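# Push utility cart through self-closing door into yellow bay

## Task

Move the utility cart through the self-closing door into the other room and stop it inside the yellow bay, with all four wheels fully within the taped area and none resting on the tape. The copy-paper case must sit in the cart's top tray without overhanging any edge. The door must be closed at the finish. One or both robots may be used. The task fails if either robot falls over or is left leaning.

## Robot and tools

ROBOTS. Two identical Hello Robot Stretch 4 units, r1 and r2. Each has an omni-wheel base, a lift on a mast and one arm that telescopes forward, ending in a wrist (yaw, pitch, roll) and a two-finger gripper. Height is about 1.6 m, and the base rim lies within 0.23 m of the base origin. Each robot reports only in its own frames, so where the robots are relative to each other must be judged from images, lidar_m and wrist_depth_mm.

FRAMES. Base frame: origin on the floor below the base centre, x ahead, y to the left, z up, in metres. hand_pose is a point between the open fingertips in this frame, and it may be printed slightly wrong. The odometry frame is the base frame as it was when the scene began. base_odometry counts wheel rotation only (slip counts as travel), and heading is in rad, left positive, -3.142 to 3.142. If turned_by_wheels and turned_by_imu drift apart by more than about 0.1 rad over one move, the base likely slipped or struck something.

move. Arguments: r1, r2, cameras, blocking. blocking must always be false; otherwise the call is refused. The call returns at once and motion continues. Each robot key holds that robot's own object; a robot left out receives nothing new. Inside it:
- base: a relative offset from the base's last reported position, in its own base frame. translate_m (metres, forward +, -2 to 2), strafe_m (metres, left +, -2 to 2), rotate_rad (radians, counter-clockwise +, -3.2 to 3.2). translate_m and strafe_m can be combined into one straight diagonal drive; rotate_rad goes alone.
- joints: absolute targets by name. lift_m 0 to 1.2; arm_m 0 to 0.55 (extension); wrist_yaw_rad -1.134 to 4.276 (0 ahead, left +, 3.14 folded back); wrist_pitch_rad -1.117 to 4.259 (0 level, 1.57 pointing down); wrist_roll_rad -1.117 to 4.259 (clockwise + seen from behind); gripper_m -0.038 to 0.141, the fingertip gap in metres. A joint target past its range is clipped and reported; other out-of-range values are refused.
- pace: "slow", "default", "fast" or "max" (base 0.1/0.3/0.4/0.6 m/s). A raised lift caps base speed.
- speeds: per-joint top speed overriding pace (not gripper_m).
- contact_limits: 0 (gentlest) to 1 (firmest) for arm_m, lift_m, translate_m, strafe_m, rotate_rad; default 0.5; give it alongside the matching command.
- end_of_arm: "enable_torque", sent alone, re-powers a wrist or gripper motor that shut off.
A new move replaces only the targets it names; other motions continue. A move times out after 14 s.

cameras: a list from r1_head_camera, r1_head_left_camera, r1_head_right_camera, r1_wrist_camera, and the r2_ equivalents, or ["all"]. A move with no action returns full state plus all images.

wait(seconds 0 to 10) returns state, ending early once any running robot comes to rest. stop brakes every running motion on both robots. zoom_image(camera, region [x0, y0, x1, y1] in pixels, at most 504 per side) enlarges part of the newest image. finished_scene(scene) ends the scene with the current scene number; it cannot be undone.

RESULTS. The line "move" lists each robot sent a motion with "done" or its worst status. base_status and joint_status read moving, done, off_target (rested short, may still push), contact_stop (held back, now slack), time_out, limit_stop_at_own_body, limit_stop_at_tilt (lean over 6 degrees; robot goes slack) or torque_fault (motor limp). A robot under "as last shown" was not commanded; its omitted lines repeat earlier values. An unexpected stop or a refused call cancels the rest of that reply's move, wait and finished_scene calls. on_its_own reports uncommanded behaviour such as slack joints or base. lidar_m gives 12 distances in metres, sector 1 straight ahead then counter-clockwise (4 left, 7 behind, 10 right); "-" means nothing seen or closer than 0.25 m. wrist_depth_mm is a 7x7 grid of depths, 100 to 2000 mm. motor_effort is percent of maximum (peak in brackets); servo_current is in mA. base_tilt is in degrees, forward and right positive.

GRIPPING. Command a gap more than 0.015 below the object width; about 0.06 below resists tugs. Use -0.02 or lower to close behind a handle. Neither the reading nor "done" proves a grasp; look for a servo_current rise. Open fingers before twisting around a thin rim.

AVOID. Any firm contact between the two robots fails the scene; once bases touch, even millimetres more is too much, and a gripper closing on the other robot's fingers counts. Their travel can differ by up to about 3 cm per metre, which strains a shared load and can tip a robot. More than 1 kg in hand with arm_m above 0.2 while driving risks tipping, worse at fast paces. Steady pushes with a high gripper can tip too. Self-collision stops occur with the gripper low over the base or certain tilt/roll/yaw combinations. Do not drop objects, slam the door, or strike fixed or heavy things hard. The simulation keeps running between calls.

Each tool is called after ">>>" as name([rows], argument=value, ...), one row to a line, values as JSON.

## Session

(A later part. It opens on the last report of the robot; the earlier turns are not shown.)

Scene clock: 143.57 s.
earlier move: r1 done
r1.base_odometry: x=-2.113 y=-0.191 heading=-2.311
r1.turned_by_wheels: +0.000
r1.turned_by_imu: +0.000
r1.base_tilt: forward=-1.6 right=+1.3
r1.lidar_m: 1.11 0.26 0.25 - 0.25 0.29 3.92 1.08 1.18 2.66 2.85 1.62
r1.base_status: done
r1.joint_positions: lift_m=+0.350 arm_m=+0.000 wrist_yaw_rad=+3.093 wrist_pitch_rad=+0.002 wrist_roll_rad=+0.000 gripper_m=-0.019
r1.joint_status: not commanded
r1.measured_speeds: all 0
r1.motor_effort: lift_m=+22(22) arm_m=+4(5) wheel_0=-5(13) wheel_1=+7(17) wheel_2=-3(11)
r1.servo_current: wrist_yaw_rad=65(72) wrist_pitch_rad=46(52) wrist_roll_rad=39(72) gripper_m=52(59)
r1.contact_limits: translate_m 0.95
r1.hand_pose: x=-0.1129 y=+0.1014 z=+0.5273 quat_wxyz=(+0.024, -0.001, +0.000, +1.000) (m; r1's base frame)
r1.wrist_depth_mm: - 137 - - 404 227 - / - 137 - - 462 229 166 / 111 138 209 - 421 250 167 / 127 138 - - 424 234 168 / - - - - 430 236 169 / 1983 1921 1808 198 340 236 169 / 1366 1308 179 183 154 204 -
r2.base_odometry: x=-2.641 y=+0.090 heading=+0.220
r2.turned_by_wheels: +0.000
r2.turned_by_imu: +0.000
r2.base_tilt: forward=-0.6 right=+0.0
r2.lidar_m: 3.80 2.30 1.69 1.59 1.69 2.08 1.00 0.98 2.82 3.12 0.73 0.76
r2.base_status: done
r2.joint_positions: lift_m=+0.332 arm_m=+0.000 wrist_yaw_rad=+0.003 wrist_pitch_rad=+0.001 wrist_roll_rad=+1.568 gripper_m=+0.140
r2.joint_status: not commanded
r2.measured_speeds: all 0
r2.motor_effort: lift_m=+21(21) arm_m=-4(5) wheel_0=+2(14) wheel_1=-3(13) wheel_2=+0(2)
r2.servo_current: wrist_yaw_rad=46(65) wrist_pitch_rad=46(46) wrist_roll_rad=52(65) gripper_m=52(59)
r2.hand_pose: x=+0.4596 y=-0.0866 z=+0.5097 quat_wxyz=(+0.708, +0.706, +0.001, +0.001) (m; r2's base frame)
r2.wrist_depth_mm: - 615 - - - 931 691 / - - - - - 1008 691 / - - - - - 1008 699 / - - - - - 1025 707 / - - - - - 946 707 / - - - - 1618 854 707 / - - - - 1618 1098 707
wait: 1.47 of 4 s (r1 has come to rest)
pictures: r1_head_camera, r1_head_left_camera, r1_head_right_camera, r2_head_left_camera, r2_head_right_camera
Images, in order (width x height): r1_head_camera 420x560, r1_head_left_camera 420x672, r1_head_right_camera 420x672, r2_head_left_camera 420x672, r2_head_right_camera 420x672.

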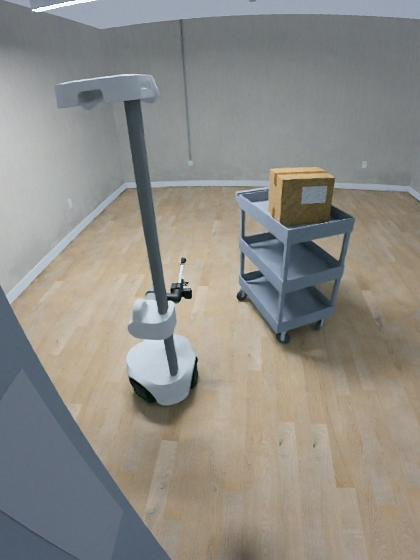

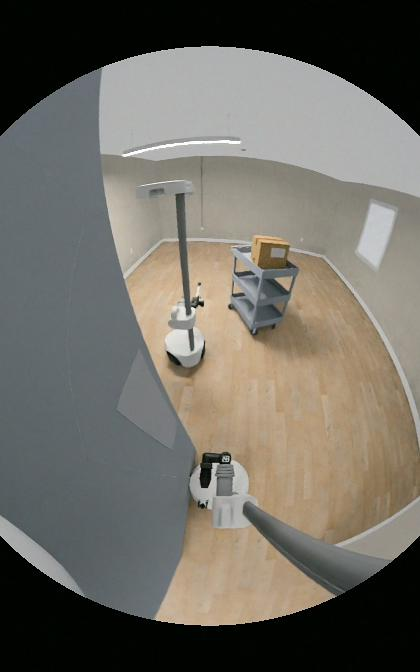

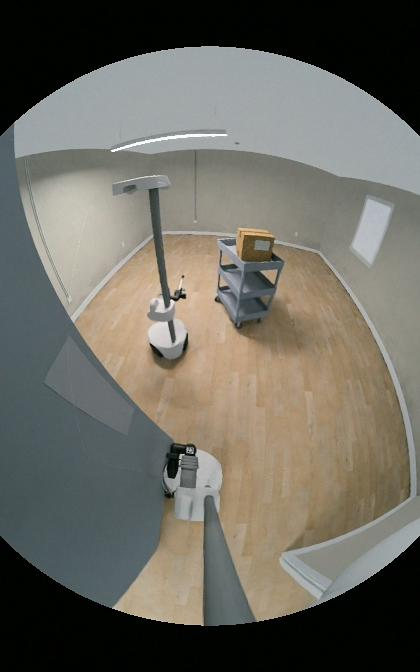

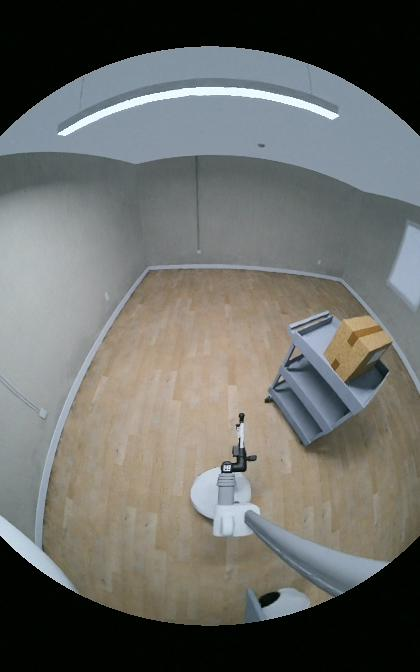

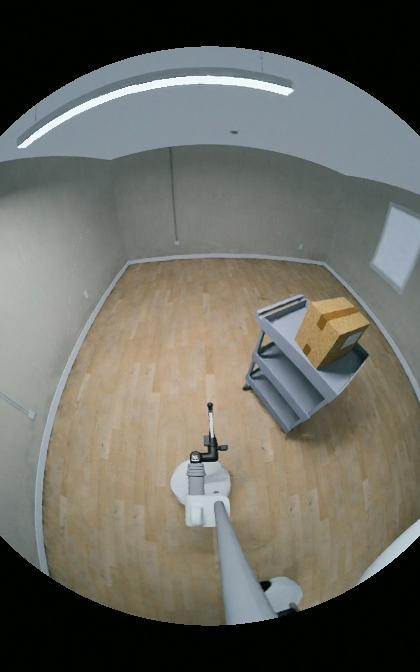

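>>> move(blocking=false, r2={"base":{"rotate_rad":0.3}})

>>> wait(seconds=3)

>>> move(blocking=false, r2={"base":{"translate_m":-0.4}})

>>> wait(seconds=4)

>>> move(blocking=false, r2={"base":{"strafe_m":-0.85}})

>>> wait(seconds=5)

>>> wait(seconds=0.3, cameras=["r2_head_camera","r2_wrist_camera","r2_head_right_camera","r1_head_camera"])

Scene clock: 168.77 s.
move: r2 moving
r1: as last shown
r1.base_tilt: forward=-1.5 right=+1.2
r1.lidar_m: 1.09 0.28 0.25 - 0.25 0.29 3.92 1.08 1.18 2.65 2.83 1.60
r1.motor_effort: lift_m=+22(22) arm_m=+4(5) wheel_0=-5(6) wheel_1=+7(7) wheel_2=-3(3)
r1.servo_current: wrist_yaw_rad=52(65) wrist_pitch_rad=46(46) wrist_roll_rad=46(59) gripper_m=59(59)
r1.contact_limits: translate_m 0.95
r1.wrist_depth_mm: - 137 - - 404 227 - / - 137 - - 466 229 166 / 111 137 208 - 421 249 167 / 127 138 - - 421 233 168 / - - - - 430 235 169 / 1983 1921 1756 198 338 236 169 / 1366 1308 178 183 154 204 -
r2.base_odometry: x=-2.641 y=+0.090 heading=+0.446
r2.turned_by_wheels: +0.226
r2.turned_by_imu: +0.220
r2.base_tilt: forward=-0.6 right=+0.1
r2.lidar_m: 3.53 1.94 1.60 1.60 1.81 1.99 1.02 1.19 3.15 0.74 0.74 0.86
r2.base_status: rotate_rad moving
r2.joint_positions: lift_m=+0.332 arm_m=+0.000 wrist_yaw_rad=+0.003 wrist_pitch_rad=+0.001 wrist_roll_rad=+1.568 gripper_m=+0.140
r2.joint_status: not commanded
r2.measured_speeds: translate_m=-0.002 strafe_m=-0.001 rotate_rad=+0.571 lift_m=+0.000 arm_m=+0.000 wrist_yaw_rad=+0.000 wrist_pitch_rad=+0.000 wrist_roll_rad=+0.000
r2.motor_effort: lift_m=+21(21) arm_m=-4(5) wheel_0=-4(10) wheel_1=-3(11) wheel_2=-5(12)
r2.servo_current: wrist_yaw_rad=46(59) wrist_pitch_rad=39(46) wrist_roll_rad=46(59) gripper_m=52(59)
r2.hand_pose: x=+0.4596 y=-0.0867 z=+0.5097 quat_wxyz=(+0.708, +0.706, +0.001, +0.001) (m; r2's base frame)
r2.wrist_depth_mm: - - - - - 991 691 / - - - - - 1008 699 / - - - - - 1025 707 / - - - - - 1025 699 / - - - - - 991 707 / - - - - 1618 842 707 / - - - - 1618 1098 699
pictures: none

Scene clock: 169.33 s.
earlier move: r2 done
r1.base_odometry: x=-2.113 y=-0.191 heading=-2.311
r1.turned_by_wheels: +0.000
r1.turned_by_imu: +0.000
r1.base_tilt: forward=-1.6 right=+1.3
r1.lidar_m: 1.11 0.25 0.25 - 0.25 0.30 3.92 1.09 1.18 2.67 2.84 1.62
r1.base_status: not commanded
r1.joint_positions: lift_m=+0.350 arm_m=+0.000 wrist_yaw_rad=+3.093 wrist_pitch_rad=+0.002 wrist_roll_rad=+0.000 gripper_m=-0.019
r1.joint_status: not commanded
r1.measured_speeds: all 0
r1.motor_effort: lift_m=+22(22) arm_m=+4(5) wheel_0=-5(6) wheel_1=+7(7) wheel_2=-3(3)
r1.servo_current: wrist_yaw_rad=46(65) wrist_pitch_rad=52(52) wrist_roll_rad=52(65) gripper_m=52(59)
r1.contact_limits: translate_m 0.95
r1.hand_pose: x=-0.1129 y=+0.1014 z=+0.5273 quat_wxyz=(+0.024, -0.001, +0.000, +1.000) (m; r1's base frame)
r1.wrist_depth_mm: - 137 - - 402 227 - / - 137 - - 466 229 166 / 111 138 209 - 421 249 167 / 127 138 - - 424 235 169 / - - - - 430 235 169 / 1863 1921 1808 198 338 235 169 / 1366 1308 179 183 154 204 -
r2.base_odometry: x=-2.641 y=+0.090 heading=+0.519
r2.turned_by_wheels: +0.073
r2.turned_by_imu: +0.071
r2.base_tilt: forward=-0.7 right=+0.1
r2.lidar_m: 3.08 1.86 1.59 1.61 1.91 1.98 0.99 2.36 3.14 0.73 0.74 0.93
r2.base_status: done
r2.joint_positions: lift_m=+0.332 arm_m=+0.000 wrist_yaw_rad=+0.003 wrist_pitch_rad=+0.001 wrist_roll_rad=+1.568 gripper_m=+0.140
r2.joint_status: not commanded
r2.measured_speeds: all 0
r2.motor_effort: lift_m=+21(21) arm_m=-4(5) wheel_0=-3(10) wheel_1=-4(11) wheel_2=-5(12)
r2.servo_current: wrist_yaw_rad=59(65) wrist_pitch_rad=39(46) wrist_roll_rad=46(59) gripper_m=52(59)
r2.hand_pose: x=+0.4596 y=-0.0867 z=+0.5097 quat_wxyz=(+0.708, +0.706, +0.001, +0.001) (m; r2's base frame)
r2.wrist_depth_mm: - - - - - 991 691 / - - - - - 1025 691 / - - - - - 1025 699 / - - - - - 1025 707 / - - - - - 960 699 / - - - - 1618 842 715 / - - - - 1618 1118 707
wait: 0.57 of 3 s (r2 has come to rest)
pictures: none

Scene clock: 169.83 s.
move: r2 moving
r1: as last shown
r1.base_tilt: forward=-1.6 right=+1.2
r1.lidar_m: 1.10 0.25 0.25 - 0.25 0.29 3.93 1.08 1.18 2.66 2.85 1.63
r1.motor_effort: lift_m=+22(22) arm_m=+5(5) wheel_0=-5(5) wheel_1=+7(7) wheel_2=-3(3)
r1.servo_current: wrist_yaw_rad=59(65) wrist_pitch_rad=39(46) wrist_roll_rad=46(59) gripper_m=52(59)
r1.contact_limits: translate_m 0.95
r1.wrist_depth_mm: - 137 - - 402 227 - / - 137 - - 469 229 166 / 111 138 208 - 421 249 167 / 126 138 - - 424 234 168 / - - - - 433 235 168 / - 1983 1756 198 338 236 169 / 1397 1281 179 183 154 204 -
r2.base_odometry: x=-2.668 y=+0.075 heading=+0.519
r2.turned_by_wheels: +0.000
r2.turned_by_imu: +0.000
r2.base_tilt: forward=-0.7 right=+0.1
r2.lidar_m: 3.12 1.86 1.63 1.61 1.92 1.96 0.96 2.37 3.13 0.73 0.74 0.93
r2.base_status: translate_m moving
r2.joint_positions: lift_m=+0.332 arm_m=+0.000 wrist_yaw_rad=+0.003 wrist_pitch_rad=+0.001 wrist_roll_rad=+1.568 gripper_m=+0.140
r2.joint_status: not commanded
r2.measured_speeds: translate_m=-0.122 strafe_m=+0.000 rotate_rad=-0.003 lift_m=+0.000 arm_m=+0.000 wrist_yaw_rad=+0.000 wrist_pitch_rad=+0.000 wrist_roll_rad=+0.000
r2.motor_effort: lift_m=+21(21) arm_m=-4(4) wheel_0=-8(10) wheel_1=-8(9) wheel_2=+11(12)
r2.servo_current: wrist_yaw_rad=39(52) wrist_pitch_rad=39(46) wrist_roll_rad=46(52) gripper_m=52(52)
r2.hand_pose: x=+0.4596 y=-0.0867 z=+0.5097 quat_wxyz=(+0.708, +0.706, +0.001, +0.001) (m; r2's base frame)
r2.wrist_depth_mm: - - - - - 991 691 / - - - - - 1025 691 / - - - - - 1025 707 / - - - - - 1025 715 / - - - - - 960 707 / - - - - 1618 842 707 / - - - - 1618 1078 699
pictures: none

Scene clock: 172.17 s.
earlier move: r2 done
r1.base_odometry: x=-2.113 y=-0.191 heading=-2.311
r1.turned_by_wheels: +0.000
r1.turned_by_imu: +0.000
r1.base_tilt: forward=-1.6 right=+1.3
r1.lidar_m: 0.72 0.27 0.25 - 0.25 0.30 3.92 1.09 1.19 2.66 2.83 1.62
r1.base_status: not commanded
r1.joint_positions: lift_m=+0.350 arm_m=+0.000 wrist_yaw_rad=+3.093 wrist_pitch_rad=+0.002 wrist_roll_rad=+0.000 gripper_m=-0.019
r1.joint_status: not commanded
r1.measured_speeds: all 0
r1.motor_effort: lift_m=+22(22) arm_m=+5(5) wheel_0=-5(6) wheel_1=+7(8) wheel_2=-3(3)
r1.servo_current: wrist_yaw_rad=46(72) wrist_pitch_rad=46(52) wrist_roll_rad=59(72) gripper_m=52(65)
r1.contact_limits: translate_m 0.95
r1.hand_pose: x=-0.1129 y=+0.1014 z=+0.5273 quat_wxyz=(+0.024, -0.001, +0.000, +1.000) (m; r1's base frame)
r1.wrist_depth_mm: - 137 - - 402 227 - / - 137 - - 469 229 167 / 111 138 208 - 421 249 167 / 127 138 - - 424 234 168 / - - - - 433 235 169 / 1983 1983 1808 198 340 236 169 / 1397 1308 179 184 154 204 -
r2.base_odometry: x=-2.988 y=-0.108 heading=+0.518
r2.turned_by_wheels: +0.000
r2.turned_by_imu: +0.000
r2.base_tilt: forward=-0.7 right=+0.1
r2.lidar_m: 3.28 1.99 1.70 1.73 1.84 1.61 0.60 0.77 3.01 3.05 0.90 1.02
r2.base_status: done
r2.joint_positions: lift_m=+0.332 arm_m=+0.000 wrist_yaw_rad=+0.003 wrist_pitch_rad=+0.001 wrist_roll_rad=+1.568 gripper_m=+0.140
r2.joint_status: not commanded
r2.measured_speeds: all 0
r2.motor_effort: lift_m=+21(21) arm_m=-4(5) wheel_0=-3(10) wheel_1=-4(9) wheel_2=+3(13)
r2.servo_current: wrist_yaw_rad=39(59) wrist_pitch_rad=39(46) wrist_roll_rad=46(59) gripper_m=46(59)
r2.hand_pose: x=+0.4596 y=-0.0867 z=+0.5097 quat_wxyz=(+0.708, +0.706, +0.001, +0.001) (m; r2's base frame)
r2.wrist_depth_mm: - - - - - 991 691 / - - - - - 1025 699 / - - - - - 1008 707 / - - - - - 1025 707 / - - - - - 976 707 / - - - - 1576 831 707 / - - - - 1576 1098 699
wait: 2.33 of 4 s (r2 has come to rest)
pictures: none

Scene clock: 172.67 s.
move: r2 moving
r1: as last shown
r1.lidar_m: 0.70 0.25 0.25 - 0.25 0.31 3.91 1.09 1.14 2.66 2.86 1.62
r1.motor_effort: lift_m=+22(22) arm_m=+5(5) wheel_0=-5(5) wheel_1=+7(7) wheel_2=-3(3)
r1.servo_current: wrist_yaw_rad=52(72) wrist_pitch_rad=39(46) wrist_roll_rad=46(65) gripper_m=52(59)
r1.contact_limits: translate_m 0.95
r1.wrist_depth_mm: - 137 - - 402 227 - / - 137 - - 466 229 167 / 111 137 209 - 418 248 167 / 127 138 - - 421 232 168 / - - - - 427 236 169 / 1983 1983 1808 199 340 236 169 / 1366 1281 179 183 154 204 -
r2.base_odometry: x=-2.970 y=-0.139 heading=+0.518
r2.turned_by_wheels: +0.000
r2.turned_by_imu: +0.000
r2.base_tilt: forward=-0.7 right=+0.1
r2.lidar_m: 3.40 2.04 1.76 1.75 1.87 0.67 0.60 0.85 3.00 2.98 0.86 0.95
r2.base_status: strafe_m moving
r2.joint_positions: lift_m=+0.332 arm_m=+0.000 wrist_yaw_rad=+0.003 wrist_pitch_rad=+0.001 wrist_roll_rad=+1.568 gripper_m=+0.140
r2.joint_status: not commanded
r2.measured_speeds: translate_m=+0.000 strafe_m=-0.140 rotate_rad=+0.000 lift_m=+0.000 arm_m=+0.000 wrist_yaw_rad=+0.000 wrist_pitch_rad=+0.000 wrist_roll_rad=+0.000
r2.motor_effort: lift_m=+21(21) arm_m=-4(4) wheel_0=+9(12) wheel_1=-10(11) wheel_2=+0(3)
r2.servo_current: wrist_yaw_rad=46(52) wrist_pitch_rad=39(46) wrist_roll_rad=39(52) gripper_m=52(52)
r2.hand_pose: x=+0.4596 y=-0.0867 z=+0.5097 quat_wxyz=(+0.708, +0.706, +0.001, +0.001) (m; r2's base frame)
r2.wrist_depth_mm: - - - - - 991 691 / - - - - - 1025 699 / - - - - - 1025 699 / - - - - - 1008 707 / - - - - - 960 715 / - - - - 1618 831 699 / - - - - 1661 1098 707
pictures: none

Scene clock: 176.33 s.
earlier move: r2 done
r1.base_odometry: x=-2.113 y=-0.191 heading=-2.311
r1.turned_by_wheels: +0.000
r1.turned_by_imu: +0.000
r1.base_tilt: forward=-1.6 right=+1.3
r1.lidar_m: 1.56 0.25 0.25 - 0.25 0.28 3.93 1.08 1.17 2.65 2.82 0.95
r1.base_status: not commanded
r1.joint_positions: lift_m=+0.350 arm_m=+0.000 wrist_yaw_rad=+3.093 wrist_pitch_rad=+0.002 wrist_roll_rad=+0.000 gripper_m=-0.019
r1.joint_status: not commanded
r1.measured_speeds: all 0
r1.motor_effort: lift_m=+22(22) arm_m=+4(5) wheel_0=-5(6) wheel_1=+7(7) wheel_2=-3(3)
r1.servo_current: wrist_yaw_rad=46(72) wrist_pitch_rad=39(52) wrist_roll_rad=46(78) gripper_m=52(59)
r1.contact_limits: translate_m 0.95
r1.hand_pose: x=-0.1129 y=+0.1014 z=+0.5273 quat_wxyz=(+0.024, -0.001, +0.000, +1.000) (m; r1's base frame)
r1.wrist_depth_mm: - 137 - - 402 227 - / - 137 - - 466 229 167 / 111 138 209 - 415 247 167 / 127 138 - - 424 234 169 / - - - - 424 236 169 / 1921 1921 1808 198 340 236 169 / 1430 1336 179 183 154 204 -
r2.base_odometry: x=-2.567 y=-0.846 heading=+0.519
r2.turned_by_wheels: +0.000
r2.turned_by_imu: +0.001
r2.base_tilt: forward=-0.6 right=+0.1
r2.lidar_m: 0.49 2.90 2.54 2.55 1.05 0.96 1.87 2.19 2.21 2.23 2.64 0.53
r2.base_status: done
r2.joint_positions: lift_m=+0.332 arm_m=+0.000 wrist_yaw_rad=+0.003 wrist_pitch_rad=+0.001 wrist_roll_rad=+1.568 gripper_m=+0.140
r2.joint_status: not commanded
r2.measured_speeds: all 0
r2.motor_effort: lift_m=+21(21) arm_m=-4(5) wheel_0=+2(14) wheel_1=-1(12) wheel_2=+0(3)
r2.servo_current: wrist_yaw_rad=46(59) wrist_pitch_rad=39(46) wrist_roll_rad=52(72) gripper_m=52(59)
r2.hand_pose: x=+0.4596 y=-0.0867 z=+0.5097 quat_wxyz=(+0.708, +0.706, +0.001, +0.001) (m; r2's base frame)
r2.wrist_depth_mm: - - - 332 1708 1008 - / - - - 325 1756 1160 - / - - - 317 1756 - - / - - - 312 1756 - - / - - - 306 1618 - - / - 189 216 298 199 185 - / - 603 - - 1576 1025 -
wait: 3.67 of 5 s (r2 has come to rest)
pictures: none

Scene clock: 176.63 s.
r1.base_odometry: x=-2.113 y=-0.191 heading=-2.311
r1.turned_by_wheels: +0.000
r1.turned_by_imu: +0.000
r1.base_tilt: forward=-1.6 right=+1.3
r1.lidar_m: 1.55 0.27 0.25 - 0.25 0.30 3.89 1.07 1.14 2.67 2.82 0.95
r1.base_status: not commanded
r1.joint_positions: lift_m=+0.350 arm_m=+0.000 wrist_yaw_rad=+3.093 wrist_pitch_rad=+0.002 wrist_roll_rad=+0.000 gripper_m=-0.019
r1.joint_status: not commanded
r1.measured_speeds: all 0
r1.motor_effort: lift_m=+22(22) arm_m=+5(5) wheel_0=-5(6) wheel_1=+7(7) wheel_2=-2(3)
r1.servo_current: wrist_yaw_rad=46(72) wrist_pitch_rad=46(52) wrist_roll_rad=59(78) gripper_m=46(59)
r1.contact_limits: translate_m 0.95
r1.hand_pose: x=-0.1129 y=+0.1014 z=+0.5273 quat_wxyz=(+0.024, -0.001, +0.000, +1.000) (m; r1's base frame)
r1.wrist_depth_mm: - 137 - - 407 227 - / - 137 - - 469 229 167 / 111 138 210 - 421 249 167 / 127 138 - - 424 236 169 / - - - - 430 236 169 / 1983 1921 1756 198 338 235 169 / 1397 1308 179 183 154 204 -
r2.base_odometry: x=-2.567 y=-0.846 heading=+0.519
r2.turned_by_wheels: +0.000
r2.turned_by_imu: +0.000
r2.base_tilt: forward=-0.7 right=+0.0
r2.lidar_m: 0.48 2.94 2.55 2.53 1.04 0.98 1.87 2.23 2.23 2.23 2.62 0.57
r2.base_status: done
r2.joint_positions: lift_m=+0.332 arm_m=+0.000 wrist_yaw_rad=+0.003 wrist_pitch_rad=+0.001 wrist_roll_rad=+1.568 gripper_m=+0.140
r2.joint_status: not commanded
r2.measured_speeds: all 0
r2.motor_effort: lift_m=+21(21) arm_m=-4(5) wheel_0=+2(14) wheel_1=-1(12) wheel_2=+0(3)
r2.servo_current: wrist_yaw_rad=59(59) wrist_pitch_rad=39(46) wrist_roll_rad=46(72) gripper_m=52(59)
r2.hand_pose: x=+0.4596 y=-0.0867 z=+0.5097 quat_wxyz=(+0.708, +0.706, +0.001, +0.001) (m; r2's base frame)
r2.wrist_depth_mm: - - - 332 1708 1008 - / - - - 325 1708 1182 - / - - - 317 1808 - - / - - - 312 1808 - - / - - - 306 1661 - - / - 188 216 297 198 185 - / - 597 - - 1618 1025 -
wait: 0.30 s; at rest by 0.27 s
pictures: r1_head_camera, r2_head_camera, r2_head_right_camera, r2_wrist_camera
Images, in order (width x height): r1_head_camera 420x560, r2_head_camera 420x560, r2_head_right_camera 420x672, r2_wrist_camera 616x392.

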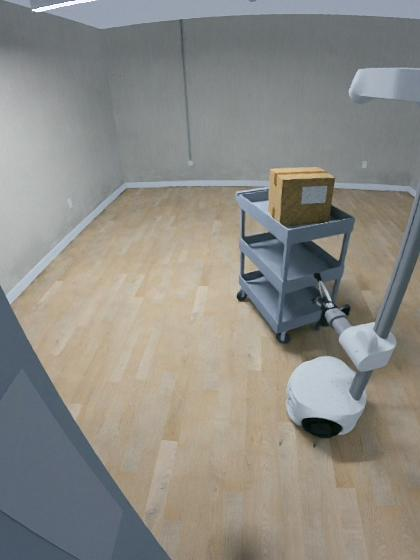

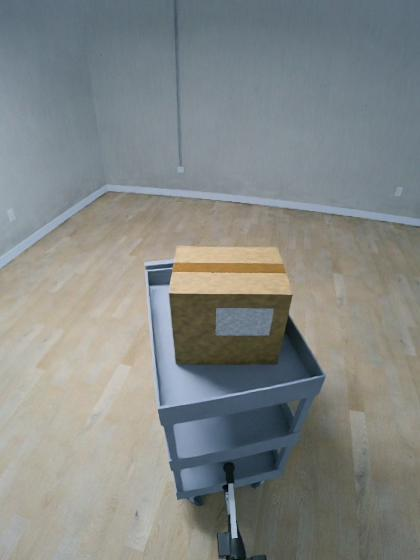

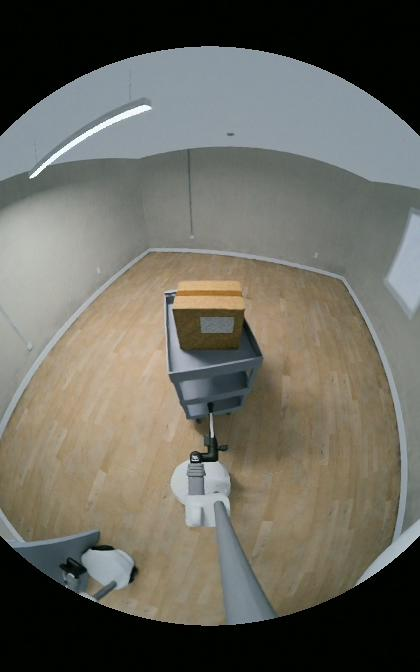

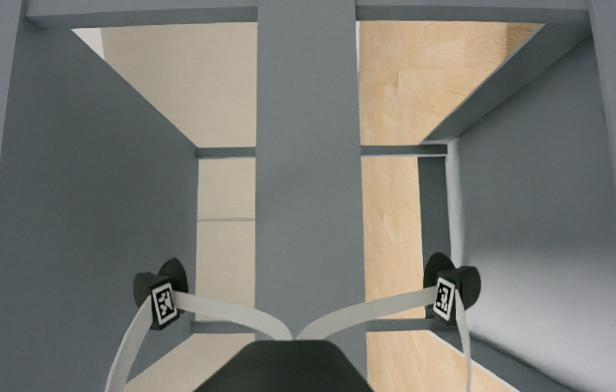

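>>> move(blocking=false, r2={"base":{"translate_m":0.138},"pace":"slow","contact_limits":{"translate_m":0.2}})

>>> wait(seconds=4)

>>> move(blocking=false, r2={"joints":{"gripper_m":0.02}})

>>> wait(seconds=3)

>>> wait(seconds=0.3, cameras=["r2_wrist_camera","r2_head_camera"])

Scene clock: 183.90 s.
move: r2 moving
r1: as last shown
r1.lidar_m: 1.55 0.26 0.25 - 0.25 0.29 3.89 1.09 1.17 2.66 2.85 0.95
r1.motor_effort: lift_m=+22(22) arm_m=+4(5) wheel_0=-5(5) wheel_1=+7(7) wheel_2=-3(3)
r1.servo_current: wrist_yaw_rad=39(52) wrist_pitch_rad=39(46) wrist_roll_rad=52(72) gripper_m=59(59)
r1.contact_limits: translate_m 0.95
r1.wrist_depth_mm: - 137 - - 404 227 - / - 137 - - 469 229 166 / 111 138 210 - 418 248 167 / 127 138 - - 424 233 168 / - - - - 430 235 169 / 1983 1921 1808 198 340 236 169 / 1430 1281 179 183 154 203 -
r2.base_odometry: x=-2.556 y=-0.840 heading=+0.519
r2.turned_by_wheels: +0.000
r2.turned_by_imu: +0.001
r2.base_tilt: forward=-0.6 right=+0.1
r2.lidar_m: 0.45 2.89 2.53 2.53 1.06 0.98 1.89 2.21 2.21 2.22 2.61 0.55
r2.base_status: translate_m moving
r2.joint_positions: lift_m=+0.332 arm_m=+0.000 wrist_yaw_rad=+0.003 wrist_pitch_rad=+0.001 wrist_roll_rad=+1.568 gripper_m=+0.140
r2.joint_status: not commanded
r2.measured_speeds: translate_m=+0.049 strafe_m=-0.001 rotate_rad=+0.001 lift_m=+0.000 arm_m=+0.000 wrist_yaw_rad=+0.000 wrist_pitch_rad=+0.000 wrist_roll_rad=+0.000
r2.motor_effort: lift_m=+20(21) arm_m=-4(4) wheel_0=+4(10) wheel_1=+6(7) wheel_2=-10(10)
r2.servo_current: wrist_yaw_rad=52(52) wrist_pitch_rad=39(46) wrist_roll_rad=52(52) gripper_m=52(59)
r2.contact_limits: translate_m 0.2
r2.hand_pose: x=+0.4596 y=-0.0867 z=+0.5097 quat_wxyz=(+0.708, +0.706, +0.001, +0.001) (m; r2's base frame)
r2.wrist_depth_mm: - - - 324 1756 1008 - / - - - 315 1661 1182 - / - - - 306 1756 - - / - - - 300 1808 - - / - - - 294 1618 - - / - 188 216 289 200 185 - / - 597 - - 1618 1025 -
pictures: none

Scene clock: 186.07 s.
earlier move: r2 done
r1.base_odometry: x=-2.113 y=-0.191 heading=-2.311
r1.turned_by_wheels: +0.000
r1.turned_by_imu: +0.000
r1.base_tilt: forward=-1.6 right=+1.3
r1.lidar_m: 1.19 0.27 0.25 - 0.25 0.30 3.93 1.07 1.17 2.65 2.83 1.06
r1.base_status: not commanded
r1.joint_positions: lift_m=+0.350 arm_m=+0.000 wrist_yaw_rad=+3.093 wrist_pitch_rad=+0.002 wrist_roll_rad=+0.000 gripper_m=-0.019
r1.joint_status: not commanded
r1.measured_speeds: all 0
r1.motor_effort: lift_m=+22(22) arm_m=+5(5) wheel_0=-6(6) wheel_1=+7(8) wheel_2=-3(3)
r1.servo_current: wrist_yaw_rad=59(72) wrist_pitch_rad=39(46) wrist_roll_rad=33(72) gripper_m=52(59)
r1.contact_limits: translate_m 0.95
r1.hand_pose: x=-0.1129 y=+0.1014 z=+0.5273 quat_wxyz=(+0.024, -0.001, +0.000, +1.000) (m; r1's base frame)
r1.wrist_depth_mm: - 136 - - 402 226 - / - 137 - - 469 229 167 / 111 138 208 - 421 248 167 / 127 138 - - 424 233 168 / - - - - 430 235 169 / 1863 1921 1756 198 340 235 169 / 1366 1336 179 183 154 204 -
r2.base_odometry: x=-2.447 y=-0.778 heading=+0.519
r2.turned_by_wheels: +0.000
r2.turned_by_imu: +0.000
r2.base_tilt: forward=-0.7 right=+0.1
r2.lidar_m: 0.34 0.41 2.51 2.49 1.13 1.07 2.02 2.35 2.25 2.23 2.68 0.41
r2.base_status: done
r2.joint_positions: lift_m=+0.332 arm_m=+0.000 wrist_yaw_rad=-0.001 wrist_pitch_rad=+0.001 wrist_roll_rad=+1.568 gripper_m=+0.140
r2.joint_status: not commanded
r2.measured_speeds: all 0
r2.motor_effort: lift_m=+21(21) arm_m=-3(4) wheel_0=+6(11) wheel_1=+5(8) wheel_2=-12(12)
r2.servo_current: wrist_yaw_rad=52(52) wrist_pitch_rad=46(46) wrist_roll_rad=46(59) gripper_m=59(59)
r2.contact_limits: translate_m 0.2
r2.hand_pose: x=+0.4592 y=-0.0878 z=+0.5097 quat_wxyz=(+0.708, +0.706, +0.000, -0.001) (m; r2's base frame)
r2.wrist_depth_mm: - - - 193 1397 991 732 / - - 191 189 1430 1060 - / - - 185 184 185 - - / - - 181 180 - - - / - - 177 176 - - - / - 187 173 172 172 187 - / - - - - - 683 -
wait: 2.17 of 4 s (r2 has come to rest)
pictures: none

Scene clock: 186.57 s.
move: r2 moving
r1: as last shown
r1.base_tilt: forward=-1.6 right=+1.2
r1.lidar_m: 1.23 0.26 0.25 - 0.25 0.30 3.91 1.09 1.18 2.65 2.84 1.05
r1.motor_effort: lift_m=+22(22) arm_m=+4(5) wheel_0=-5(5) wheel_1=+7(7) wheel_2=-3(3)
r1.servo_current: wrist_yaw_rad=52(59) wrist_pitch_rad=39(52) wrist_roll_rad=33(65) gripper_m=52(59)
r1.contact_limits: translate_m 0.95
r1.wrist_depth_mm: - 137 - - 402 226 - / - 137 - - 469 230 167 / 111 137 210 - 421 249 167 / 127 138 - - 424 234 168 / - - - - 430 235 168 / 1983 1921 1708 198 340 236 169 / 1366 1281 179 183 154 204 -
r2.base_odometry: x=-2.447 y=-0.778 heading=+0.519
r2.turned_by_wheels: +0.000
r2.turned_by_imu: +0.000
r2.base_tilt: forward=-0.7 right=+0.1
r2.lidar_m: 0.35 0.41 2.49 2.50 1.16 1.07 2.02 2.35 2.25 2.25 2.67 0.42
r2.base_status: not commanded
r2.joint_positions: lift_m=+0.332 arm_m=+0.000 wrist_yaw_rad=-0.001 wrist_pitch_rad=+0.001 wrist_roll_rad=+1.568 gripper_m=+0.128
r2.joint_status: gripper_m moving
r2.measured_speeds: all 0
r2.motor_effort: lift_m=+21(21) arm_m=-4(4) wheel_0=+6(6) wheel_1=+5(6) wheel_2=-11(12)
r2.servo_current: wrist_yaw_rad=52(59) wrist_pitch_rad=39(46) wrist_roll_rad=46(59) gripper_m=98(117)
r2.contact_limits: translate_m 0.2
r2.hand_pose: x=+0.4592 y=-0.0878 z=+0.5097 quat_wxyz=(+0.708, +0.706, +0.000, -0.001) (m; r2's base frame)
r2.wrist_depth_mm: - - - 192 1366 1008 723 / - - 190 188 1397 1078 - / - - 185 183 185 - - / - - 180 180 - - - / - - 177 176 176 - - / - 195 172 172 172 184 - / - - - - - 683 -
pictures: none

Scene clock: 188.20 s.
earlier move: r2 done
r1.base_odometry: x=-2.113 y=-0.191 heading=-2.311
r1.turned_by_wheels: +0.000
r1.turned_by_imu: +0.000
r1.base_tilt: forward=-1.6 right=+1.3
r1.lidar_m: 1.20 0.26 0.25 - 0.25 0.28 3.90 1.07 1.16 2.66 2.84 1.06
r1.base_status: not commanded
r1.joint_positions: lift_m=+0.350 arm_m=+0.000 wrist_yaw_rad=+3.093 wrist_pitch_rad=+0.002 wrist_roll_rad=+0.000 gripper_m=-0.019
r1.joint_status: not commanded
r1.measured_speeds: all 0
r1.motor_effort: lift_m=+22(22) arm_m=+4(5) wheel_0=-4(6) wheel_1=+7(7) wheel_2=-3(3)
r1.servo_current: wrist_yaw_rad=33(72) wrist_pitch_rad=33(52) wrist_roll_rad=39(65) gripper_m=52(59)
r1.contact_limits: translate_m 0.95
r1.hand_pose: x=-0.1129 y=+0.1014 z=+0.5273 quat_wxyz=(+0.024, -0.001, +0.000, +1.000) (m; r1's base frame)
r1.wrist_depth_mm: - 137 - - 404 226 - / - 137 - - 466 229 166 / 111 138 210 - 421 248 167 / 127 138 - - 424 234 169 / - - - - 427 235 169 / 1983 1921 1756 198 338 236 169 / 1430 1308 179 183 154 204 -
r2.base_odometry: x=-2.447 y=-0.778 heading=+0.519
r2.turned_by_wheels: +0.000
r2.turned_by_imu: +0.000
r2.base_tilt: forward=-0.7 right=+0.1
r2.lidar_m: 0.35 0.36 2.50 2.51 1.12 1.07 2.02 2.32 2.25 2.25 2.68 0.42
r2.base_status: not commanded
r2.joint_positions: lift_m=+0.332 arm_m=+0.000 wrist_yaw_rad=-0.001 wrist_pitch_rad=+0.003 wrist_roll_rad=+1.569 gripper_m=+0.021
r2.joint_status: all done
r2.measured_speeds: all 0
r2.motor_effort: lift_m=+21(21) arm_m=-4(4) wheel_0=+2(6) wheel_1=+3(6) wheel_2=-4(12)
r2.servo_current: wrist_yaw_rad=52(59) wrist_pitch_rad=46(46) wrist_roll_rad=52(59) gripper_m=163(332)
r2.contact_limits: translate_m 0.2
r2.hand_pose: x=+0.4592 y=-0.0878 z=+0.5091 quat_wxyz=(+0.708, +0.706, +0.001, -0.002) (m; r2's base frame)
r2.wrist_depth_mm: - - 186 185 1336 976 - / - - 181 181 1336 1138 - / - - 178 177 179 - - / - - 174 174 778 - - / - - 171 171 171 - - / - 163 167 167 175 165 - / - 144 163 - - 597 -
wait: 1.63 of 3 s (r2 has come to rest)
pictures: none

Scene clock: 188.50 s.
r1.base_odometry: x=-2.113 y=-0.191 heading=-2.311
r1.turned_by_wheels: +0.000
r1.turned_by_imu: +0.000
r1.base_tilt: forward=-1.6 right=+1.2
r1.lidar_m: 1.17 0.25 0.25 - 0.25 0.29 3.91 1.07 1.18 2.65 2.82 1.05
r1.base_status: not commanded
r1.joint_positions: lift_m=+0.350 arm_m=+0.000 wrist_yaw_rad=+3.093 wrist_pitch_rad=+0.002 wrist_roll_rad=+0.000 gripper_m=-0.019
r1.joint_status: not commanded
r1.measured_speeds: all 0
r1.motor_effort: lift_m=+22(22) arm_m=+4(5) wheel_0=-5(6) wheel_1=+7(7) wheel_2=-3(3)
r1.servo_current: wrist_yaw_rad=59(72) wrist_pitch_rad=46(52) wrist_roll_rad=39(65) gripper_m=52(59)
r1.contact_limits: translate_m 0.95
r1.hand_pose: x=-0.1129 y=+0.1014 z=+0.5273 quat_wxyz=(+0.024, -0.001, +0.000, +1.000) (m; r1's base frame)
r1.wrist_depth_mm: - 137 - - 402 227 - / - 137 - - 469 229 166 / 111 137 209 - 415 248 167 / 126 138 - - 424 234 169 / - - - - 433 235 168 / 1983 1921 1808 198 342 236 169 / 1397 1308 179 184 153 204 -
r2.base_odometry: x=-2.447 y=-0.778 heading=+0.519
r2.turned_by_wheels: +0.000
r2.turned_by_imu: +0.000
r2.base_tilt: forward=-0.7 right=+0.1
r2.lidar_m: 0.35 0.39 2.50 2.51 1.16 1.06 2.01 2.34 2.24 2.25 2.68 0.41
r2.base_status: not commanded
r2.joint_positions: lift_m=+0.332 arm_m=+0.000 wrist_yaw_rad=-0.001 wrist_pitch_rad=+0.003 wrist_roll_rad=+1.569 gripper_m=+0.021
r2.joint_status: all done
r2.measured_speeds: all 0
r2.motor_effort: lift_m=+21(21) arm_m=-4(4) wheel_0=+3(6) wheel_1=+3(6) wheel_2=-4(12)
r2.servo_current: wrist_yaw_rad=46(59) wrist_pitch_rad=46(46) wrist_roll_rad=39(59) gripper_m=163(332)
r2.contact_limits: translate_m 0.2
r2.hand_pose: x=+0.4592 y=-0.0878 z=+0.5091 quat_wxyz=(+0.708, +0.706, +0.001, -0.002) (m; r2's base frame)
r2.wrist_depth_mm: - - 187 185 1281 960 - / - - 181 181 1336 1118 - / - - 178 177 179 - - / - - 174 174 778 - - / - - 171 171 172 - - / - 163 167 167 176 164 - / - 144 163 - - 597 -
wait: 0.30 s; at rest by 0.27 s
pictures: r2_head_camera, r2_wrist_camera
Images, in order (width x height): r2_head_camera 420x560, r2_wrist_camera 616x392.

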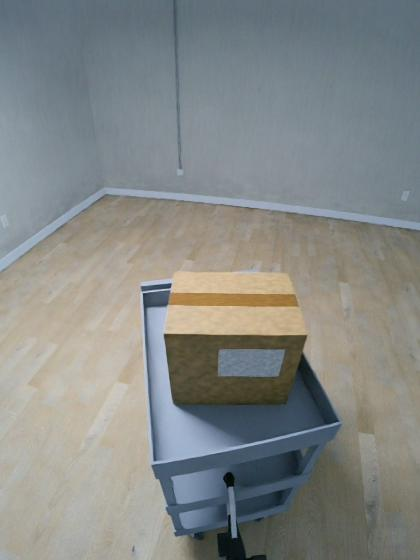

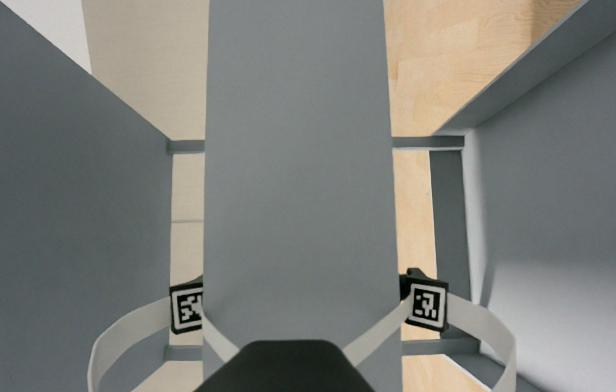

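>>> move(blocking=false, r2={"base":{"translate_m":-0.275,"strafe_m":0.295},"pace":"slow","contact_limits":{"translate_m":0.6}})

>>> wait(seconds=8)

>>> wait(seconds=0.3, cameras=["r2_wrist_camera","r2_head_right_camera","r1_head_right_camera"])

Scene clock: 201.60 s.
move: r2 moving
r1: as last shown
r1.base_tilt: forward=-1.6 right=+1.3
r1.lidar_m: 1.19 0.26 0.25 - 0.25 0.30 3.93 1.07 1.20 2.64 2.85 1.05
r1.motor_effort: lift_m=+22(22) arm_m=+5(5) wheel_0=-5(5) wheel_1=+7(7) wheel_2=-3(3)
r1.servo_current: wrist_yaw_rad=52(65) wrist_pitch_rad=39(46) wrist_roll_rad=39(59) gripper_m=52(59)
r1.contact_limits: translate_m 0.95
r1.wrist_depth_mm: - 137 - - 402 226 - / - 137 - - 466 229 166 / 111 138 210 - 421 250 167 / 127 138 - - 421 232 168 / - - - - 427 236 169 / 1983 1983 1808 198 338 236 169 / 1397 1308 179 183 154 204 -
r2.base_odometry: x=-2.459 y=-0.774 heading=+0.519
r2.turned_by_wheels: +0.001
r2.turned_by_imu: +0.001
r2.base_tilt: forward=-0.7 right=+0.1
r2.lidar_m: 0.35 0.40 2.50 2.50 1.14 1.08 2.02 2.34 2.26 2.26 2.66 0.40
r2.base_status: translate_m moving; strafe_m moving
r2.joint_positions: lift_m=+0.332 arm_m=+0.000 wrist_yaw_rad=-0.001 wrist_pitch_rad=+0.003 wrist_roll_rad=+1.569 gripper_m=+0.021
r2.joint_status: not commanded
r2.measured_speeds: translate_m=-0.035 strafe_m=+0.037 rotate_rad=+0.002 lift_m=+0.000 arm_m=+0.000 wrist_yaw_rad=+0.002 wrist_pitch_rad=+0.000 wrist_roll_rad=+0.000
r2.motor_effort: lift_m=+21(21) arm_m=-3(4) wheel_0=-14(14) wheel_1=+2(5) wheel_2=+14(14)
r2.servo_current: wrist_yaw_rad=46(52) wrist_pitch_rad=39(46) wrist_roll_rad=46(52) gripper_m=156(156)
r2.contact_limits: translate_m 0.6
r2.hand_pose: x=+0.4592 y=-0.0877 z=+0.5090 quat_wxyz=(+0.708, +0.706, +0.001, -0.001) (m; r2's base frame)
r2.wrist_depth_mm: - - 184 183 1336 960 - / - - 180 180 1336 1042 - / - - 177 176 - - - / - - 174 173 768 - - / - - 171 171 171 - - / - 164 167 167 176 165 - / - 144 164 - - 647 -
pictures: none

Scene clock: 206.40 s.
earlier move: r2 done
r1.base_odometry: x=-2.113 y=-0.191 heading=-2.311
r1.turned_by_wheels: +0.000
r1.turned_by_imu: +0.000
r1.base_tilt: forward=-1.6 right=+1.3
r1.lidar_m: 0.68 0.25 0.25 - 0.25 0.29 3.92 1.07 1.16 2.66 2.83 0.66
r1.base_status: not commanded
r1.joint_positions: lift_m=+0.350 arm_m=+0.000 wrist_yaw_rad=+3.093 wrist_pitch_rad=+0.002 wrist_roll_rad=+0.000 gripper_m=-0.019
r1.joint_status: not commanded
r1.measured_speeds: all 0
r1.motor_effort: lift_m=+22(22) arm_m=+5(5) wheel_0=-5(6) wheel_1=+7(7) wheel_2=-3(3)
r1.servo_current: wrist_yaw_rad=59(72) wrist_pitch_rad=39(52) wrist_roll_rad=52(65) gripper_m=59(59)
r1.contact_limits: translate_m 0.95
r1.hand_pose: x=-0.1129 y=+0.1014 z=+0.5273 quat_wxyz=(+0.024, -0.001, +0.000, +1.000) (m; r1's base frame)
r1.wrist_depth_mm: - 137 - - 404 227 - / - 137 - - 466 229 167 / 110 138 210 - 418 248 167 / 127 138 - - 424 233 168 / - - - - 433 235 169 / 1921 1983 1808 198 338 235 169 / 1397 1281 179 183 154 203 -
r2.base_odometry: x=-2.832 y=-0.658 heading=+0.519
r2.turned_by_wheels: +0.000
r2.turned_by_imu: -0.002
r2.base_tilt: forward=-0.7 right=+0.1
r2.lidar_m: 0.40 2.62 2.27 2.31 0.74 0.69 1.72 1.96 2.43 2.45 0.42 0.39
r2.base_status: done
r2.joint_positions: lift_m=+0.332 arm_m=+0.000 wrist_yaw_rad=-0.002 wrist_pitch_rad=+0.004 wrist_roll_rad=+1.569 gripper_m=+0.021
r2.joint_status: not commanded
r2.measured_speeds: all 0
r2.motor_effort: lift_m=+21(21) arm_m=-4(4) wheel_0=-5(14) wheel_1=+3(6) wheel_2=+4(14)
r2.servo_current: wrist_yaw_rad=33(59) wrist_pitch_rad=46(52) wrist_roll_rad=46(59) gripper_m=150(163)
r2.contact_limits: translate_m 0.6
r2.hand_pose: x=+0.4591 y=-0.0880 z=+0.5089 quat_wxyz=(+0.708, +0.706, +0.001, -0.002) (m; r2's base frame)
r2.wrist_depth_mm: - - 124 126 - - - / - 699 132 132 - - - / - - 141 142 - - - / - - 151 154 153 691 - / - - 167 163 170 991 - / - - 181 178 179 174 - / - - - - - 976 723
wait: 4.80 of 8 s (r2 has come to rest)
pictures: none

Scene clock: 206.70 s.
r1.base_odometry: x=-2.113 y=-0.191 heading=-2.311
r1.turned_by_wheels: +0.000
r1.turned_by_imu: +0.000
r1.base_tilt: forward=-1.6 right=+1.3
r1.lidar_m: 0.68 0.25 0.25 - 0.25 0.30 3.88 1.06 1.16 2.64 2.82 0.67
r1.base_status: not commanded
r1.joint_positions: lift_m=+0.350 arm_m=+0.000 wrist_yaw_rad=+3.093 wrist_pitch_rad=+0.002 wrist_roll_rad=+0.000 gripper_m=-0.019
r1.joint_status: not commanded
r1.measured_speeds: all 0
r1.motor_effort: lift_m=+22(22) arm_m=+4(5) wheel_0=-6(6) wheel_1=+7(7) wheel_2=-3(3)
r1.servo_current: wrist_yaw_rad=52(72) wrist_pitch_rad=46(52) wrist_roll_rad=39(65) gripper_m=59(59)
r1.contact_limits: translate_m 0.95
r1.hand_pose: x=-0.1129 y=+0.1014 z=+0.5273 quat_wxyz=(+0.024, -0.001, +0.000, +1.000) (m; r1's base frame)
r1.wrist_depth_mm: - 137 - - 399 227 - / - 138 - - 466 229 166 / 111 138 209 - 421 250 167 / 127 138 - - 424 233 168 / - - - - 427 236 169 / 1983 1983 1708 198 336 235 169 / 1397 1336 179 183 154 204 -
r2.base_odometry: x=-2.832 y=-0.658 heading=+0.519
r2.turned_by_wheels: +0.000
r2.turned_by_imu: +0.000
r2.base_tilt: forward=-0.7 right=+0.0
r2.lidar_m: 0.42 2.60 2.29 2.30 0.75 0.68 1.75 1.95 2.44 2.47 0.39 0.39
r2.base_status: done
r2.joint_positions: lift_m=+0.332 arm_m=+0.000 wrist_yaw_rad=-0.002 wrist_pitch_rad=+0.004 wrist_roll_rad=+1.569 gripper_m=+0.021
r2.joint_status: not commanded
r2.measured_speeds: all 0
r2.motor_effort: lift_m=+21(21) arm_m=-4(4) wheel_0=-5(14) wheel_1=+2(6) wheel_2=+4(14)
r2.servo_current: wrist_yaw_rad=46(59) wrist_pitch_rad=39(52) wrist_roll_rad=39(59) gripper_m=150(163)
r2.contact_limits: translate_m 0.6
r2.hand_pose: x=+0.4591 y=-0.0880 z=+0.5089 quat_wxyz=(+0.708, +0.706, +0.001, -0.002) (m; r2's base frame)
r2.wrist_depth_mm: - - 124 126 - - - / - 699 132 132 - - - / - - 141 142 - - - / - - 151 154 153 691 - / - - 167 163 170 991 - / - - 181 179 179 173 - / - - - - - 991 723
wait: 0.30 s; at rest by 0.27 s
pictures: r1_head_right_camera, r2_head_right_camera, r2_wrist_camera
Images, in order (width x height): r1_head_right_camera 420x672, r2_head_right_camera 420x672, r2_wrist_camera 616x392.

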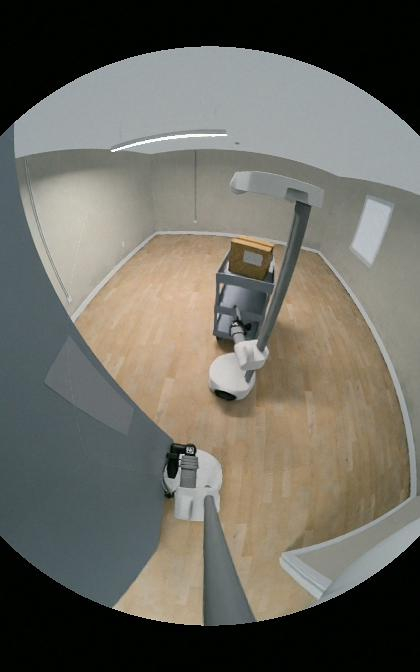

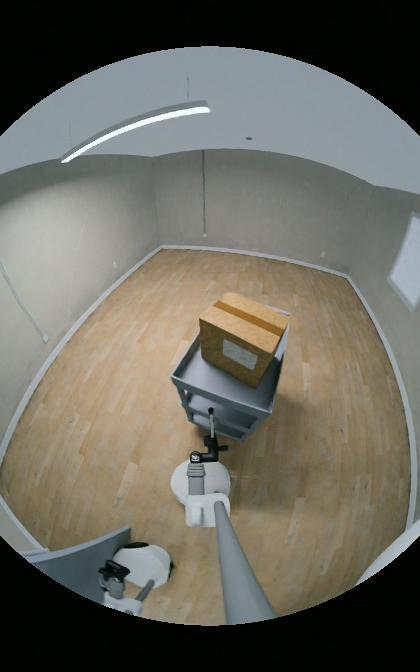

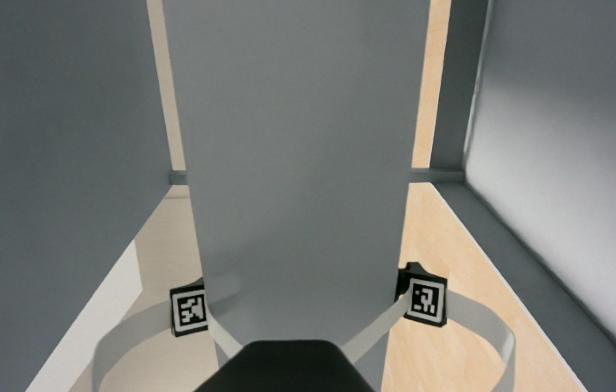

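>>> move(blocking=false, r2={"base":{"translate_m":-0.265,"strafe_m":-0.18},"pace":"slow","contact_limits":{"translate_m":0.6}})

>>> wait(seconds=8)

>>> wait(seconds=0.3, cameras=["r2_head_left_camera","r2_head_right_camera","r1_head_right_camera"])

Scene clock: 230.13 s.
move: r2 moving
r1: as last shown
r1.lidar_m: 0.68 0.25 0.25 - 0.25 0.29 3.90 1.06 1.19 2.65 2.85 0.65
r1.motor_effort: lift_m=+22(22) arm_m=+4(5) wheel_0=-4(5) wheel_1=+7(7) wheel_2=-3(3)
r1.servo_current: wrist_yaw_rad=39(65) wrist_pitch_rad=39(46) wrist_roll_rad=52(59) gripper_m=46(65)
r1.contact_limits: translate_m 0.95
r1.wrist_depth_mm: - 137 - - 402 227 - / - 137 - - 469 229 166 / 111 138 209 - 418 248 167 / 126 138 - - 427 233 169 / - - - - 430 236 169 / 1863 1921 1808 199 340 236 169 / 1397 1308 179 184 154 204 -
r2.base_odometry: x=-2.838 y=-0.670 heading=+0.519
r2.turned_by_wheels: +0.001
r2.turned_by_imu: +0.001
r2.base_tilt: forward=-0.7 right=+0.0
r2.lidar_m: 0.41 2.65 2.29 2.30 0.74 0.67 1.71 1.94 2.46 2.45 0.42 0.38
r2.base_status: translate_m moving; strafe_m moving
r2.joint_positions: lift_m=+0.332 arm_m=+0.000 wrist_yaw_rad=+0.001 wrist_pitch_rad=+0.004 wrist_roll_rad=+1.569 gripper_m=+0.021
r2.joint_status: not commanded
r2.measured_speeds: translate_m=-0.045 strafe_m=-0.029 rotate_rad=-0.001 lift_m=+0.000 arm_m=+0.000 wrist_yaw_rad=+0.031 wrist_pitch_rad=+0.002 wrist_roll_rad=+0.000
r2.motor_effort: lift_m=+21(21) arm_m=-4(4) wheel_0=+5(6) wheel_1=-10(10) wheel_2=+13(13)
r2.servo_current: wrist_yaw_rad=52(52) wrist_pitch_rad=46(46) wrist_roll_rad=52(52) gripper_m=143(156)
r2.contact_limits: translate_m 0.6
r2.hand_pose: x=+0.4594 y=-0.0872 z=+0.5088 quat_wxyz=(+0.708, +0.706, +0.002, -0.001) (m; r2's base frame)
r2.wrist_depth_mm: - 647 122 123 - - - / - - 131 131 - - - / - - 141 141 - - - / - 715 151 154 - 699 - / - - 167 163 - 1060 - / - - 182 181 180 171 - / - - - - - 991 715
pictures: none

Scene clock: 234.03 s.
earlier move: r2 done
r1.base_odometry: x=-2.113 y=-0.191 heading=-2.311
r1.turned_by_wheels: +0.000
r1.turned_by_imu: +0.000
r1.base_tilt: forward=-1.6 right=+1.2
r1.lidar_m: 1.14 0.25 0.25 - 0.25 0.32 3.92 1.07 1.18 2.65 0.62 0.60
r1.base_status: not commanded
r1.joint_positions: lift_m=+0.350 arm_m=+0.000 wrist_yaw_rad=+3.093 wrist_pitch_rad=+0.002 wrist_roll_rad=+0.000 gripper_m=-0.019
r1.joint_status: not commanded
r1.measured_speeds: all 0
r1.motor_effort: lift_m=+22(22) arm_m=+5(5) wheel_0=-5(5) wheel_1=+7(8) wheel_2=-3(3)
r1.servo_current: wrist_yaw_rad=59(72) wrist_pitch_rad=46(52) wrist_roll_rad=59(72) gripper_m=52(65)
r1.contact_limits: translate_m 0.95
r1.hand_pose: x=-0.1129 y=+0.1014 z=+0.5273 quat_wxyz=(+0.024, -0.001, +0.000, +1.000) (m; r1's base frame)
r1.wrist_depth_mm: - 137 - - 402 226 - / - 137 - - 469 229 166 / 111 137 209 - 418 249 167 / 127 138 - - 424 234 168 / - - - - 430 236 169 / 1921 1983 1756 198 340 235 170 / 1397 1308 179 184 154 204 -
r2.base_odometry: x=-2.972 y=-0.946 heading=+0.520
r2.turned_by_wheels: +0.000
r2.turned_by_imu: +0.002
r2.base_tilt: forward=-0.7 right=+0.1
r2.lidar_m: 0.40 2.92 2.53 0.84 0.58 0.63 1.47 1.72 2.19 2.21 2.60 0.42
r2.base_status: done
r2.joint_positions: lift_m=+0.332 arm_m=+0.000 wrist_yaw_rad=+0.006 wrist_pitch_rad=+0.004 wrist_roll_rad=+1.569 gripper_m=+0.021
r2.joint_status: not commanded
r2.measured_speeds: all 0
r2.motor_effort: lift_m=+21(21) arm_m=-3(4) wheel_0=+8(14) wheel_1=-4(10) wheel_2=+8(15)
r2.servo_current: wrist_yaw_rad=59(65) wrist_pitch_rad=46(52) wrist_roll_rad=33(59) gripper_m=150(156)
r2.contact_limits: translate_m 0.6
r2.hand_pose: x=+0.4598 y=-0.0857 z=+0.5088 quat_wxyz=(+0.708, +0.706, +0.004, +0.001) (m; r2's base frame)
r2.wrist_depth_mm: - - 159 159 - - - / - - 164 164 750 - - / - - 168 168 759 - - / - - 173 173 788 - - / - - 177 177 - - - / - 170 182 182 182 173 - / - - - - - 1078 -
wait: 3.90 of 8 s (r2 has come to rest)
pictures: none

Scene clock: 234.33 s.
r1.base_odometry: x=-2.113 y=-0.191 heading=-2.311
r1.turned_by_wheels: +0.000
r1.turned_by_imu: +0.000
r1.base_tilt: forward=-1.6 right=+1.3
r1.lidar_m: 1.14 0.25 0.25 - 0.25 0.28 3.91 1.07 1.17 2.65 0.63 0.59
r1.base_status: not commanded
r1.joint_positions: lift_m=+0.350 arm_m=+0.000 wrist_yaw_rad=+3.093 wrist_pitch_rad=+0.002 wrist_roll_rad=+0.000 gripper_m=-0.019
r1.joint_status: not commanded
r1.measured_speeds: all 0
r1.motor_effort: lift_m=+22(22) arm_m=+5(5) wheel_0=-5(5) wheel_1=+7(8) wheel_2=-3(3)
r1.servo_current: wrist_yaw_rad=65(72) wrist_pitch_rad=33(52) wrist_roll_rad=39(72) gripper_m=59(65)
r1.contact_limits: translate_m 0.95
r1.hand_pose: x=-0.1129 y=+0.1014 z=+0.5273 quat_wxyz=(+0.024, -0.001, +0.000, +1.000) (m; r1's base frame)
r1.wrist_depth_mm: - 137 - - 404 228 - / - 138 - - 469 229 167 / 111 138 209 - 418 250 167 / 127 138 - - 424 234 168 / - - - - 430 234 169 / 1921 1921 1756 198 338 236 169 / 1397 1281 179 183 154 203 -
r2.base_odometry: x=-2.972 y=-0.946 heading=+0.520
r2.turned_by_wheels: +0.000
r2.turned_by_imu: +0.000
r2.base_tilt: forward=-0.7 right=+0.1
r2.lidar_m: 0.39 2.90 2.53 0.80 0.57 0.61 1.49 1.67 2.21 2.20 2.62 0.43
r2.base_status: done
r2.joint_positions: lift_m=+0.332 arm_m=+0.000 wrist_yaw_rad=+0.006 wrist_pitch_rad=+0.004 wrist_roll_rad=+1.569 gripper_m=+0.021
r2.joint_status: not commanded
r2.measured_speeds: all 0
r2.motor_effort: lift_m=+21(21) arm_m=-4(4) wheel_0=+8(14) wheel_1=-4(10) wheel_2=+8(15)
r2.servo_current: wrist_yaw_rad=52(65) wrist_pitch_rad=46(52) wrist_roll_rad=46(59) gripper_m=143(156)
r2.contact_limits: translate_m 0.6
r2.hand_pose: x=+0.4598 y=-0.0857 z=+0.5088 quat_wxyz=(+0.708, +0.706, +0.004, +0.001) (m; r2's base frame)
r2.wrist_depth_mm: - - 159 159 - - - / - - 164 164 750 - - / - - 168 167 750 - - / - - 173 173 778 - - / - - 178 177 - - - / - 171 183 182 182 173 - / - - - - - 1060 -
wait: 0.30 s; at rest by 0.27 s
pictures: r1_head_right_camera, r2_head_left_camera, r2_head_right_camera
Images, in order (width x height): r1_head_right_camera 420x672, r2_head_left_camera 420x672, r2_head_right_camera 420x672.

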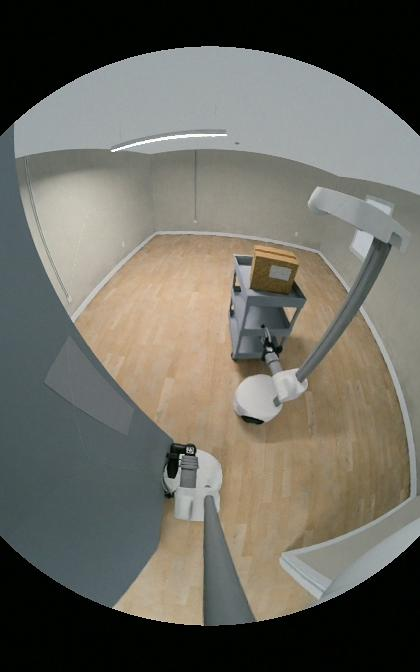

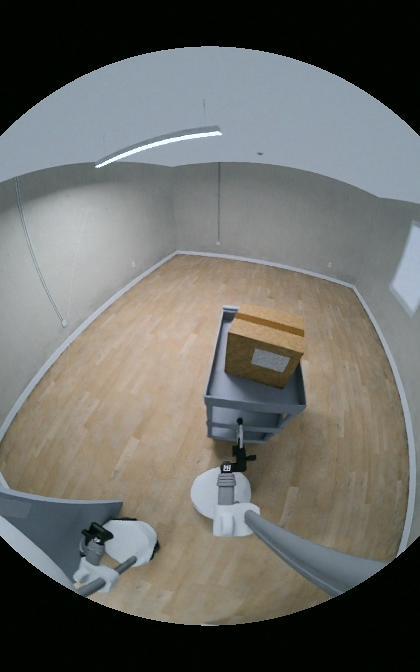

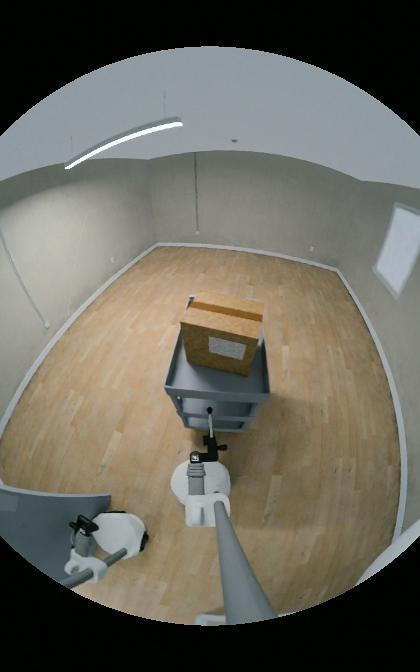

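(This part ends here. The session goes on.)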